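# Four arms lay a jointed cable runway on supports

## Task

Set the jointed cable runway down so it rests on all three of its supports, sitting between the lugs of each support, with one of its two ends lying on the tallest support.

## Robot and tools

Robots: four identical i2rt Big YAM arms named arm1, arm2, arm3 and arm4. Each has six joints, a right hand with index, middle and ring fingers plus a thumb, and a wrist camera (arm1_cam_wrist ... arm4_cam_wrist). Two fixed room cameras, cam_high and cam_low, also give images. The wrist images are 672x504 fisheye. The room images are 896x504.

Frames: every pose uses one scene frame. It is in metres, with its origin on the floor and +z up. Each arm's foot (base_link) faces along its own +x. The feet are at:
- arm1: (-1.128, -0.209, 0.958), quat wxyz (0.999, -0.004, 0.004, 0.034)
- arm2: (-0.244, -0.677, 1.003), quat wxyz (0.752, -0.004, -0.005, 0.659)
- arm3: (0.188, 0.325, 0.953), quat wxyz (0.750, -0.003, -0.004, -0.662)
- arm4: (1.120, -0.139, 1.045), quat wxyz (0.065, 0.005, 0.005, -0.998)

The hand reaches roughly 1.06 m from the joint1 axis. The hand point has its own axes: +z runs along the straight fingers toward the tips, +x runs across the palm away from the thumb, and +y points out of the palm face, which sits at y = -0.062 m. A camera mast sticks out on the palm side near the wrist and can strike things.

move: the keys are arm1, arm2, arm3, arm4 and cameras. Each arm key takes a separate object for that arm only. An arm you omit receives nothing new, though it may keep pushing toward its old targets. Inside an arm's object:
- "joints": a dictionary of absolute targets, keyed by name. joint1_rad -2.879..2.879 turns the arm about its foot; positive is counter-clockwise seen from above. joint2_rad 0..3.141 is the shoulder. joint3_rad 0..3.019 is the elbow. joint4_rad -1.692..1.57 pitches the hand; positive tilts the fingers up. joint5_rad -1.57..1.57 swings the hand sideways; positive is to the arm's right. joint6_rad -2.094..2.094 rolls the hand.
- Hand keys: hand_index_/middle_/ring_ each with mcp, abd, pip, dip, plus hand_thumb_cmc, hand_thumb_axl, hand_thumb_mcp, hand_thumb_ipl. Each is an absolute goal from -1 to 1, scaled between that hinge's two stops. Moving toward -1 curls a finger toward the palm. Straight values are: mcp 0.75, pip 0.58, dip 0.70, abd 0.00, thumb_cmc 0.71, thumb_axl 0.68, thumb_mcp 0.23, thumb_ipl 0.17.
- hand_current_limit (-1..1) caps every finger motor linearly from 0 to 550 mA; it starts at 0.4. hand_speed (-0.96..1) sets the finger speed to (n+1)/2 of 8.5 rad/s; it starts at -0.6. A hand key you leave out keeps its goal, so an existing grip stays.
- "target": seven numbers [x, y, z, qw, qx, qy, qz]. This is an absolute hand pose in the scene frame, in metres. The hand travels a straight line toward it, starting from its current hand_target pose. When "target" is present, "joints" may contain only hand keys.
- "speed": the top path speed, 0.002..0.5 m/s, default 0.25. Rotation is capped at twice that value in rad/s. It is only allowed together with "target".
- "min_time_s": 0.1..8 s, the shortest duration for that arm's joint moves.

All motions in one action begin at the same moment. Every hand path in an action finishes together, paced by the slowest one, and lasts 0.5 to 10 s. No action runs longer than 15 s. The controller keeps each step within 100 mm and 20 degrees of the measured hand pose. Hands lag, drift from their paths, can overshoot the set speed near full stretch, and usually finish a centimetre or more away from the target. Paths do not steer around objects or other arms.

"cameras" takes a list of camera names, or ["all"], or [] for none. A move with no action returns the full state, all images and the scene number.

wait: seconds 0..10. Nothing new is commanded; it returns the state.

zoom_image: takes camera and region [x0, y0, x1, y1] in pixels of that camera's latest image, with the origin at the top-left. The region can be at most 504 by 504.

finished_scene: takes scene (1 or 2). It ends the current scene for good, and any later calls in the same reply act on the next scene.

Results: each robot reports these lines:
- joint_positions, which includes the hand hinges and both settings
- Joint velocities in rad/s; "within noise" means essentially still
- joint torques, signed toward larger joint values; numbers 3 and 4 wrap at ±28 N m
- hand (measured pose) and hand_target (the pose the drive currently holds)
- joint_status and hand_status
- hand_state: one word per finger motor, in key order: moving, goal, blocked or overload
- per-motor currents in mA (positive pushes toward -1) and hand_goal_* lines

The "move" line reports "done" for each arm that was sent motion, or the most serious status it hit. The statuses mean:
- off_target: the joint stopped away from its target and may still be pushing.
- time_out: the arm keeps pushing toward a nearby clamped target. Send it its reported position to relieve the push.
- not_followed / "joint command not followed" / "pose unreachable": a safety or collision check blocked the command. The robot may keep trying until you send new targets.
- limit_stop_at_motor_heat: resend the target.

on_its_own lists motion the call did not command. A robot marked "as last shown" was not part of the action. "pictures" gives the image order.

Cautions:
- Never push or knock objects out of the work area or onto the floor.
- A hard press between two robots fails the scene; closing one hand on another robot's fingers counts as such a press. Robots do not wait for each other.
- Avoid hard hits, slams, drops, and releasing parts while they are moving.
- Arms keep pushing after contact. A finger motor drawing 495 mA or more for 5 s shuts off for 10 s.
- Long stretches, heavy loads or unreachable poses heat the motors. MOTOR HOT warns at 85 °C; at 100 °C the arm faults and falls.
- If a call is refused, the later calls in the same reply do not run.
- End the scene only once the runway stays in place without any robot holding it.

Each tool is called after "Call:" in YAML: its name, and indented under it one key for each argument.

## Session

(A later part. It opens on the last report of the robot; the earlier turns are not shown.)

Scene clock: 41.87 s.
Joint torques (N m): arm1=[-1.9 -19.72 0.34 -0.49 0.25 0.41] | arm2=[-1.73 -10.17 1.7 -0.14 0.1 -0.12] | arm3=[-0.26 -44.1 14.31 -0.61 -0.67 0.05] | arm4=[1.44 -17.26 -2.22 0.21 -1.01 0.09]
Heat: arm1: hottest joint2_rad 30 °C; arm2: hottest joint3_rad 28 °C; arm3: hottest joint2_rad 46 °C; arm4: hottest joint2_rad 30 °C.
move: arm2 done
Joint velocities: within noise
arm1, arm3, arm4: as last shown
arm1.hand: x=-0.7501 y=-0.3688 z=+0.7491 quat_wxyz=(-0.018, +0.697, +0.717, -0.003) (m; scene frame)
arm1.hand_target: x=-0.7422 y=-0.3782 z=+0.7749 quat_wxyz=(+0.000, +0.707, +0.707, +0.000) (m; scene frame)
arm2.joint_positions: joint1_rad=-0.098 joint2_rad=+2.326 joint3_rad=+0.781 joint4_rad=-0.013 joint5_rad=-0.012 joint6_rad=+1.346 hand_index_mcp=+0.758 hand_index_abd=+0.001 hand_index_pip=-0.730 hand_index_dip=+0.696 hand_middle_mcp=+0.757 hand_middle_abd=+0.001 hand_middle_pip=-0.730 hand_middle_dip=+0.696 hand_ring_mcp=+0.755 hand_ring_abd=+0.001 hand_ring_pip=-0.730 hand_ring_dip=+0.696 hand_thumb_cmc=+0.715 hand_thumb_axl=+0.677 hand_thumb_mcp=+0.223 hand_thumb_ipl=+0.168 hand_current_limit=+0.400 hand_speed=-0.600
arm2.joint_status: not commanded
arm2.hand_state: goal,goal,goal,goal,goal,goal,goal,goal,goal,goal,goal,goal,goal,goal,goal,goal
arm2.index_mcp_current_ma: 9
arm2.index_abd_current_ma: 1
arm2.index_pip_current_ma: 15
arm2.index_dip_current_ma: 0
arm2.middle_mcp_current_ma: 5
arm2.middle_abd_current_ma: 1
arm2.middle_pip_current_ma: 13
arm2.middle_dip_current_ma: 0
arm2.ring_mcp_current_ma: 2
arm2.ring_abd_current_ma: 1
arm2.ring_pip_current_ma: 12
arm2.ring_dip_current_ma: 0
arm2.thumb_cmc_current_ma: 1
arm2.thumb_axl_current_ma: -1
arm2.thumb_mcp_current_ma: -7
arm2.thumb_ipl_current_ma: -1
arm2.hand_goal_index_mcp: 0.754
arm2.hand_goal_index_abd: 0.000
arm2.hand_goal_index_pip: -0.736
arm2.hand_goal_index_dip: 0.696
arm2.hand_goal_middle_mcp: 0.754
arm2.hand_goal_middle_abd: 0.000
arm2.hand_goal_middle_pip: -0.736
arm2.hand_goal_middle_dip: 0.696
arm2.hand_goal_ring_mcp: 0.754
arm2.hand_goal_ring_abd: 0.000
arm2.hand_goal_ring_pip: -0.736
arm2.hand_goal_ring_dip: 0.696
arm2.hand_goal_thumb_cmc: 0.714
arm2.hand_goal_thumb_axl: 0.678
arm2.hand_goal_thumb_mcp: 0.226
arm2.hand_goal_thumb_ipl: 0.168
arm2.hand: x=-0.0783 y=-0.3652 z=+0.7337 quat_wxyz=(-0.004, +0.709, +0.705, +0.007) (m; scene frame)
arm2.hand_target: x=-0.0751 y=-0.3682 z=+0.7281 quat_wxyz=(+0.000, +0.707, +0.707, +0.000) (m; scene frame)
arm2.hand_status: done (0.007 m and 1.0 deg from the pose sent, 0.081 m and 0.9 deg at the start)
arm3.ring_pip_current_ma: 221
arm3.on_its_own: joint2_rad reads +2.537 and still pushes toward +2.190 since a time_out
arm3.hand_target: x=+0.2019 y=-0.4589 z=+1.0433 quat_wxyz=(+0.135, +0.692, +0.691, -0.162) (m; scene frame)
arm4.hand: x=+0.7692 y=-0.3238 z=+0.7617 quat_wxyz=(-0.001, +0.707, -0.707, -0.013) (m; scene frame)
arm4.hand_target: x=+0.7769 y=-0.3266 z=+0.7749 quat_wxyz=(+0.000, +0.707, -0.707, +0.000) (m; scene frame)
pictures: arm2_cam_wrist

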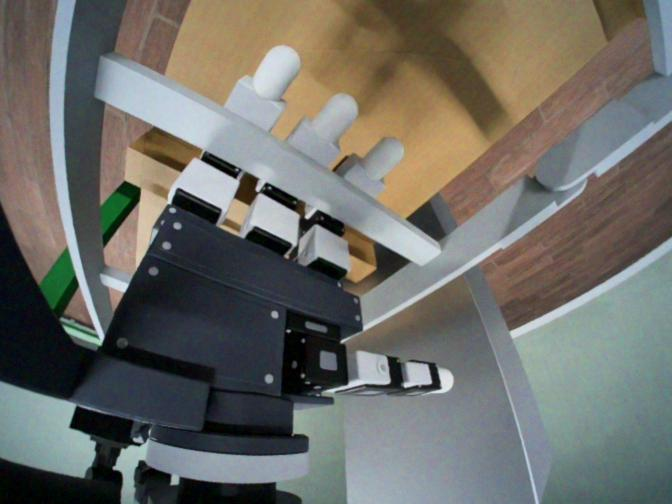

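Call:
move:
  arm2: {"target": [-0.073, -0.368, 0.763, 0, 0.7071, 0.7071, 0], "speed": 0.05, "joints": {"hand_thumb_cmc": -0.571}}

Call:
move:
  arm2: {"joints": {"hand_thumb_mcp": -0.787}}
  cameras: ["arm2_cam_wrist"]

Call:
move:
  arm2: {"joints": {"hand_index_dip": -0.1, "hand_middle_dip": -0.1, "hand_ring_dip": -0.1, "hand_index_pip": -0.8, "hand_middle_pip": -0.8, "hand_ring_pip": -0.8}}
  cameras: ["arm2_cam_wrist"]

Scene clock: 43.43 s.
Joint torques (N m): arm1=[-1.9 -19.43 0.35 -0.34 -0.04 0.42] | arm2=[-1.61 -13.68 0.54 -0.31 0.21 -0.11] | arm3=[-0.21 -42.05 14.84 0.17 -0.71 0.06] | arm4=[1.49 -16.97 -2.17 0.21 -0.81 0.09]
Heat: arm1: hottest joint2_rad 30 °C; arm2: hottest joint3_rad 28 °C; arm3: hottest joint2_rad 46 °C; arm4: hottest joint2_rad 30 °C.
move: arm2 off_target
Joint velocities: within noise
arm1, arm3, arm4: as last shown
arm1.joint_positions: joint1_rad=-0.514 joint2_rad=+2.109 joint3_rad=+0.694 joint4_rad=-0.190 joint5_rad=-0.008 joint6_rad=-0.476 hand_index_mcp=+0.780 hand_index_abd=-0.007 hand_index_pip=-0.693 hand_index_dip=-0.032 hand_middle_mcp=+0.782 hand_middle_abd=-0.006 hand_middle_pip=-0.696 hand_middle_dip=-0.053 hand_ring_mcp=+0.783 hand_ring_abd=-0.005 hand_ring_pip=-0.704 hand_ring_dip=-0.063 hand_thumb_cmc=-0.568 hand_thumb_axl=+0.681 hand_thumb_mcp=-0.747 hand_thumb_ipl=+0.179 hand_current_limit=+0.400 hand_speed=-0.600
arm1.index_mcp_current_ma: 111
arm1.middle_dip_current_ma: 195
arm1.ring_dip_current_ma: 149
arm1.thumb_ipl_current_ma: 57
arm1.hand: x=-0.7504 y=-0.3702 z=+0.7499 quat_wxyz=(-0.017, +0.697, +0.717, -0.007) (m; scene frame)
arm1.hand_target: x=-0.7422 y=-0.3782 z=+0.7748 quat_wxyz=(+0.000, +0.707, +0.707, +0.000) (m; scene frame)
arm2.joint_positions: joint1_rad=-0.102 joint2_rad=+2.263 joint3_rad=+0.760 joint4_rad=-0.079 joint5_rad=-0.014 joint6_rad=+1.338 hand_index_mcp=+0.768 hand_index_abd=-0.010 hand_index_pip=-0.716 hand_index_dip=+0.696 hand_middle_mcp=+0.757 hand_middle_abd=+0.001 hand_middle_pip=-0.730 hand_middle_dip=+0.696 hand_ring_mcp=+0.755 hand_ring_abd=+0.001 hand_ring_pip=-0.730 hand_ring_dip=+0.696 hand_thumb_cmc=-0.568 hand_thumb_axl=+0.677 hand_thumb_mcp=+0.223 hand_thumb_ipl=+0.168 hand_current_limit=+0.400 hand_speed=-0.600
arm2.joint_status: all done
arm2.hand_state: goal,goal,goal,goal,goal,goal,goal,goal,goal,goal,goal,goal,goal,goal,goal,goal
arm2.index_mcp_current_ma: 39
arm2.index_abd_current_ma: -21
arm2.index_pip_current_ma: 55
arm2.index_dip_current_ma: 0
arm2.middle_mcp_current_ma: 5
arm2.middle_abd_current_ma: 1
arm2.middle_pip_current_ma: 13
arm2.middle_dip_current_ma: 0
arm2.ring_mcp_current_ma: 2
arm2.ring_abd_current_ma: 1
arm2.ring_pip_current_ma: 12
arm2.ring_dip_current_ma: 0
arm2.thumb_cmc_current_ma: 4
arm2.thumb_axl_current_ma: -1
arm2.thumb_mcp_current_ma: -7
arm2.thumb_ipl_current_ma: -1
arm2.hand_goal_index_mcp: 0.754
arm2.hand_goal_index_abd: 0.000
arm2.hand_goal_index_pip: -0.736
arm2.hand_goal_index_dip: 0.696
arm2.hand_goal_middle_mcp: 0.754
arm2.hand_goal_middle_abd: 0.000
arm2.hand_goal_middle_pip: -0.736
arm2.hand_goal_middle_dip: 0.696
arm2.hand_goal_ring_mcp: 0.754
arm2.hand_goal_ring_abd: 0.000
arm2.hand_goal_ring_pip: -0.736
arm2.hand_goal_ring_dip: 0.696
arm2.hand_goal_thumb_cmc: -0.570
arm2.hand_goal_thumb_axl: 0.678
arm2.hand_goal_thumb_mcp: 0.226
arm2.hand_goal_thumb_ipl: 0.168
arm2.hand: x=-0.0786 y=-0.3703 z=+0.7536 quat_wxyz=(+0.002, +0.708, +0.706, -0.004) (m; scene frame)
arm2.hand_target: x=-0.0731 y=-0.3682 z=+0.7627 quat_wxyz=(+0.000, +0.707, +0.707, +0.000) (m; scene frame)
arm2.hand_status: off_target (0.011 m and 0.5 deg from the pose sent, 0.030 m and 1.0 deg at the start)
arm3.joint_positions: joint1_rad=-0.215 joint2_rad=+2.506 joint3_rad=+1.845 joint4_rad=-0.900 joint5_rad=+0.021 joint6_rad=-1.674 hand_index_mcp=+0.804 hand_index_abd=+0.002 hand_index_pip=-0.702 hand_index_dip=-0.045 hand_middle_mcp=+0.811 hand_middle_abd=+0.003 hand_middle_pip=-0.691 hand_middle_dip=-0.048 hand_ring_mcp=+0.816 hand_ring_abd=+0.009 hand_ring_pip=-0.687 hand_ring_dip=-0.037 hand_thumb_cmc=-0.570 hand_thumb_axl=+0.673 hand_thumb_mcp=-0.749 hand_thumb_ipl=+0.182 hand_current_limit=+0.400 hand_speed=-0.600
arm3.index_mcp_current_ma: 70
arm3.index_pip_current_ma: 198
arm3.index_dip_current_ma: 75
arm3.middle_mcp_current_ma: 88
arm3.middle_pip_current_ma: 239
arm3.middle_dip_current_ma: 68
arm3.ring_mcp_current_ma: 102
arm3.ring_pip_current_ma: 253
arm3.ring_dip_current_ma: 94
arm3.thumb_mcp_current_ma: 58
arm3.on_its_own: joint2_rad reads +2.506 and still pushes toward +2.190 since a time_out; joint3_rad reads +1.845 and still pushes toward +1.935 since a time_out
arm3.hand: x=+0.2089 y=-0.3662 z=+0.7769 quat_wxyz=(-0.001, +0.703, +0.712, -0.013) (m; scene frame)
arm3.hand_target: x=+0.2018 y=-0.4589 z=+1.0433 quat_wxyz=(+0.135, +0.692, +0.691, -0.162) (m; scene frame)
arm4.joint_positions: joint1_rad=+0.549 joint2_rad=+2.358 joint3_rad=+0.787 joint4_rad=+0.016 joint5_rad=+0.020 joint6_rad=+0.680 hand_index_mcp=+0.787 hand_index_abd=+0.002 hand_index_pip=-0.703 hand_index_dip=-0.038 hand_middle_mcp=+0.789 hand_middle_abd=+0.003 hand_middle_pip=-0.704 hand_middle_dip=-0.038 hand_ring_mcp=+0.790 hand_ring_abd=+0.005 hand_ring_pip=-0.701 hand_ring_dip=-0.036 hand_thumb_cmc=-0.567 hand_thumb_axl=+0.677 hand_thumb_mcp=-0.750 hand_thumb_ipl=+0.184 hand_current_limit=+0.400 hand_speed=-0.600
arm4.middle_mcp_current_ma: 63
arm4.ring_mcp_current_ma: 66
arm4.hand: x=+0.7685 y=-0.3254 z=+0.7627 quat_wxyz=(+0.001, +0.707, -0.707, -0.011) (m; scene frame)
arm4.hand_target: x=+0.7768 y=-0.3266 z=+0.7750 quat_wxyz=(+0.000, +0.707, -0.707, +0.000) (m; scene frame)
pictures: none

Scene clock: 44.80 s.
Joint torques (N m): arm1=[-1.9 -19.43 0.34 -0.34 -0.04 0.42] | arm2=[-1.67 -13.74 0.53 -0.39 0.17 -0.11] | arm3=[-0.09 -42.17 14.83 0.13 -0.72 0.05] | arm4=[1.44 -17.03 -2.19 0.21 -0.82 0.1]
Heat: arm1: hottest joint2_rad 30 °C; arm2: hottest joint3_rad 28 °C; arm3: hottest joint2_rad 46 °C; arm4: hottest joint2_rad 30 °C.
move: arm2 off_target
Joint velocities: within noise
arm1, arm3, arm4: as last shown
arm2.joint_positions: joint1_rad=-0.103 joint2_rad=+2.262 joint3_rad=+0.760 joint4_rad=-0.079 joint5_rad=-0.014 joint6_rad=+1.338 hand_index_mcp=+0.776 hand_index_abd=-0.011 hand_index_pip=-0.716 hand_index_dip=+0.696 hand_middle_mcp=+0.762 hand_middle_abd=-0.002 hand_middle_pip=-0.730 hand_middle_dip=+0.696 hand_ring_mcp=+0.755 hand_ring_abd=+0.001 hand_ring_pip=-0.730 hand_ring_dip=+0.696 hand_thumb_cmc=-0.568 hand_thumb_axl=+0.677 hand_thumb_mcp=-0.712 hand_thumb_ipl=+0.181 hand_current_limit=+0.400 hand_speed=-0.600
arm2.joint_status: hand_thumb_mcp off_target (ended at -0.712, target -0.787)
arm2.hand_state: blocked,goal,blocked,goal,goal,goal,goal,goal,goal,goal,goal,goal,goal,goal,blocked,goal
arm2.index_mcp_current_ma: 70
arm2.index_abd_current_ma: -22
arm2.index_pip_current_ma: 56
arm2.index_dip_current_ma: 0
arm2.middle_mcp_current_ma: 19
arm2.middle_abd_current_ma: -3
arm2.middle_pip_current_ma: 13
arm2.middle_dip_current_ma: 0
arm2.ring_mcp_current_ma: 2
arm2.ring_abd_current_ma: 1
arm2.ring_pip_current_ma: 12
arm2.ring_dip_current_ma: 0
arm2.thumb_cmc_current_ma: 4
arm2.thumb_axl_current_ma: -1
arm2.thumb_mcp_current_ma: 371
arm2.thumb_ipl_current_ma: 48
arm2.hand_goal_index_mcp: 0.754
arm2.hand_goal_index_abd: 0.000
arm2.hand_goal_index_pip: -0.736
arm2.hand_goal_index_dip: 0.696
arm2.hand_goal_middle_mcp: 0.754
arm2.hand_goal_middle_abd: 0.000
arm2.hand_goal_middle_pip: -0.736
arm2.hand_goal_middle_dip: 0.696
arm2.hand_goal_ring_mcp: 0.754
arm2.hand_goal_ring_abd: 0.000
arm2.hand_goal_ring_pip: -0.736
arm2.hand_goal_ring_dip: 0.696
arm2.hand_goal_thumb_cmc: -0.570
arm2.hand_goal_thumb_axl: 0.678
arm2.hand_goal_thumb_mcp: -0.786
arm2.hand_goal_thumb_ipl: 0.168
arm2.hand: x=-0.0781 y=-0.3703 z=+0.7539 quat_wxyz=(+0.002, +0.708, +0.706, -0.004) (m; scene frame)
arm2.hand_target: x=-0.0731 y=-0.3681 z=+0.7627 quat_wxyz=(+0.000, +0.707, +0.707, +0.000) (m; scene frame)
arm2.hand_status: not commanded
arm3.on_its_own: joint2_rad reads +2.506 and still pushes toward +2.190 since a time_out; joint3_rad reads +1.845 and still pushes toward +1.935 since a time_out
pictures: arm2_cam_wrist

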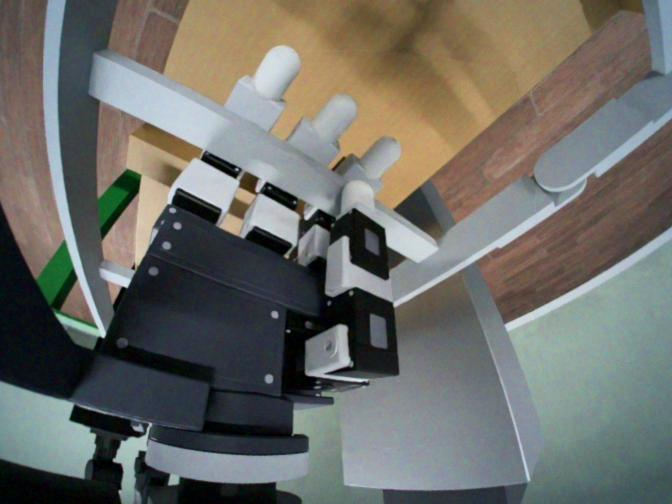

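Scene clock: 45.80 s.
Joint torques (N m): arm1=[-1.9 -19.37 0.51 -0.27 -0.09 0.42] | arm2=[-1.2 -13.74 0.53 -0.21 -0.02 0.35] | arm3=[-0.09 -41.7 14.87 0.4 -0.79 0.05] | arm4=[1.38 -16.73 -2.13 0.24 -0.82 0.1]
Heat: arm1: hottest joint2_rad 30 °C; arm2: hottest joint3_rad 28 °C; arm3: hottest joint2_rad 46 °C; arm4: hottest joint2_rad 30 °C.
move: arm2 off_target
Joint velocities: within noise
arm1, arm3, arm4: as last shown
arm1.joint_positions: joint1_rad=-0.514 joint2_rad=+2.108 joint3_rad=+0.692 joint4_rad=-0.192 joint5_rad=-0.006 joint6_rad=-0.476 hand_index_mcp=+0.780 hand_index_abd=-0.007 hand_index_pip=-0.693 hand_index_dip=-0.032 hand_middle_mcp=+0.782 hand_middle_abd=-0.006 hand_middle_pip=-0.696 hand_middle_dip=-0.053 hand_ring_mcp=+0.783 hand_ring_abd=-0.005 hand_ring_pip=-0.704 hand_ring_dip=-0.063 hand_thumb_cmc=-0.568 hand_thumb_axl=+0.681 hand_thumb_mcp=-0.747 hand_thumb_ipl=+0.180 hand_current_limit=+0.400 hand_speed=-0.600
arm1.thumb_ipl_current_ma: 58
arm1.hand: x=-0.7523 y=-0.3697 z=+0.7496 quat_wxyz=(-0.018, +0.697, +0.717, -0.009) (m; scene frame)
arm2.joint_positions: joint1_rad=-0.108 joint2_rad=+2.262 joint3_rad=+0.760 joint4_rad=-0.082 joint5_rad=-0.009 joint6_rad=+1.295 hand_index_mcp=+0.772 hand_index_abd=-0.010 hand_index_pip=-0.720 hand_index_dip=+0.022 hand_middle_mcp=+0.774 hand_middle_abd=-0.008 hand_middle_pip=-0.733 hand_middle_dip=-0.023 hand_ring_mcp=+0.778 hand_ring_abd=-0.006 hand_ring_pip=-0.746 hand_ring_dip=-0.040 hand_thumb_cmc=-0.567 hand_thumb_axl=+0.678 hand_thumb_mcp=-0.739 hand_thumb_ipl=+0.181 hand_current_limit=+0.400 hand_speed=-0.600
arm2.joint_status: hand_index_pip off_target (ended at -0.720, target -0.800); hand_index_dip off_target (ended at +0.022, target -0.100); hand_middle_pip off_target (ended at -0.733, target -0.800); hand_middle_dip off_target (ended at -0.023, target -0.100); hand_ring_pip off_target (ended at -0.746, target -0.800); hand_ring_dip off_target (ended at -0.040, target -0.100)
arm2.hand_state: goal,goal,blocked,blocked,blocked,goal,blocked,blocked,blocked,goal,blocked,blocked,goal,goal,blocked,goal
arm2.index_mcp_current_ma: 55
arm2.index_abd_current_ma: -22
arm2.index_pip_current_ma: 297
arm2.index_dip_current_ma: 385
arm2.middle_mcp_current_ma: 62
arm2.middle_abd_current_ma: -17
arm2.middle_pip_current_ma: 242
arm2.middle_dip_current_ma: 290
arm2.ring_mcp_current_ma: 75
arm2.ring_abd_current_ma: -11
arm2.ring_pip_current_ma: 188
arm2.ring_dip_current_ma: 212
arm2.thumb_cmc_current_ma: 5
arm2.thumb_axl_current_ma: 0
arm2.thumb_mcp_current_ma: 216
arm2.thumb_ipl_current_ma: 48
arm2.hand_goal_index_mcp: 0.754
arm2.hand_goal_index_abd: 0.000
arm2.hand_goal_index_pip: -0.800
arm2.hand_goal_index_dip: -0.100
arm2.hand_goal_middle_mcp: 0.754
arm2.hand_goal_middle_abd: 0.000
arm2.hand_goal_middle_pip: -0.800
arm2.hand_goal_middle_dip: -0.100
arm2.hand_goal_ring_mcp: 0.754
arm2.hand_goal_ring_abd: 0.000
arm2.hand_goal_ring_pip: -0.800
arm2.hand_goal_ring_dip: -0.100
arm2.hand_goal_thumb_cmc: -0.570
arm2.hand_goal_thumb_axl: 0.678
arm2.hand_goal_thumb_mcp: -0.786
arm2.hand_goal_thumb_ipl: 0.168
arm2.on_its_own: hand_thumb_mcp moved -0.027 toward your old target -0.787
arm2.hand: x=-0.0751 y=-0.3680 z=+0.7544 quat_wxyz=(+0.004, +0.695, +0.719, -0.003) (m; scene frame)
arm2.hand_target: x=-0.0730 y=-0.3682 z=+0.7627 quat_wxyz=(+0.000, +0.707, +0.707, +0.000) (m; scene frame)
arm2.hand_status: not commanded
arm3.joint_positions: joint1_rad=-0.215 joint2_rad=+2.501 joint3_rad=+1.845 joint4_rad=-0.904 joint5_rad=+0.023 joint6_rad=-1.674 hand_index_mcp=+0.804 hand_index_abd=+0.002 hand_index_pip=-0.702 hand_index_dip=-0.045 hand_middle_mcp=+0.811 hand_middle_abd=+0.003 hand_middle_pip=-0.691 hand_middle_dip=-0.049 hand_ring_mcp=+0.817 hand_ring_abd=+0.010 hand_ring_pip=-0.687 hand_ring_dip=-0.037 hand_thumb_cmc=-0.570 hand_thumb_axl=+0.673 hand_thumb_mcp=-0.749 hand_thumb_ipl=+0.182 hand_current_limit=+0.400 hand_speed=-0.600
arm3.middle_dip_current_ma: 67
arm3.ring_mcp_current_ma: 103
arm3.on_its_own: joint2_rad reads +2.501 and still pushes toward +2.190 since a time_out; joint3_rad reads +1.845 and still pushes toward +1.935 since a time_out
arm3.hand: x=+0.2085 y=-0.3665 z=+0.7799 quat_wxyz=(-0.001, +0.703, +0.711, -0.014) (m; scene frame)
arm3.hand_target: x=+0.2018 y=-0.4589 z=+1.0432 quat_wxyz=(+0.135, +0.692, +0.691, -0.162) (m; scene frame)
arm4.joint_positions: joint1_rad=+0.549 joint2_rad=+2.354 joint3_rad=+0.787 joint4_rad=+0.016 joint5_rad=+0.020 joint6_rad=+0.680 hand_index_mcp=+0.787 hand_index_abd=+0.003 hand_index_pip=-0.703 hand_index_dip=-0.038 hand_middle_mcp=+0.788 hand_middle_abd=+0.003 hand_middle_pip=-0.704 hand_middle_dip=-0.038 hand_ring_mcp=+0.789 hand_ring_abd=+0.005 hand_ring_pip=-0.701 hand_ring_dip=-0.036 hand_thumb_cmc=-0.567 hand_thumb_axl=+0.677 hand_thumb_mcp=-0.750 hand_thumb_ipl=+0.184 hand_current_limit=+0.400 hand_speed=-0.600
arm4.hand: x=+0.7673 y=-0.3264 z=+0.7641 quat_wxyz=(+0.003, +0.707, -0.707, -0.011) (m; scene frame)
arm4.hand_target: x=+0.7769 y=-0.3266 z=+0.7749 quat_wxyz=(+0.000, +0.707, -0.707, +0.000) (m; scene frame)
pictures: arm2_cam_wrist

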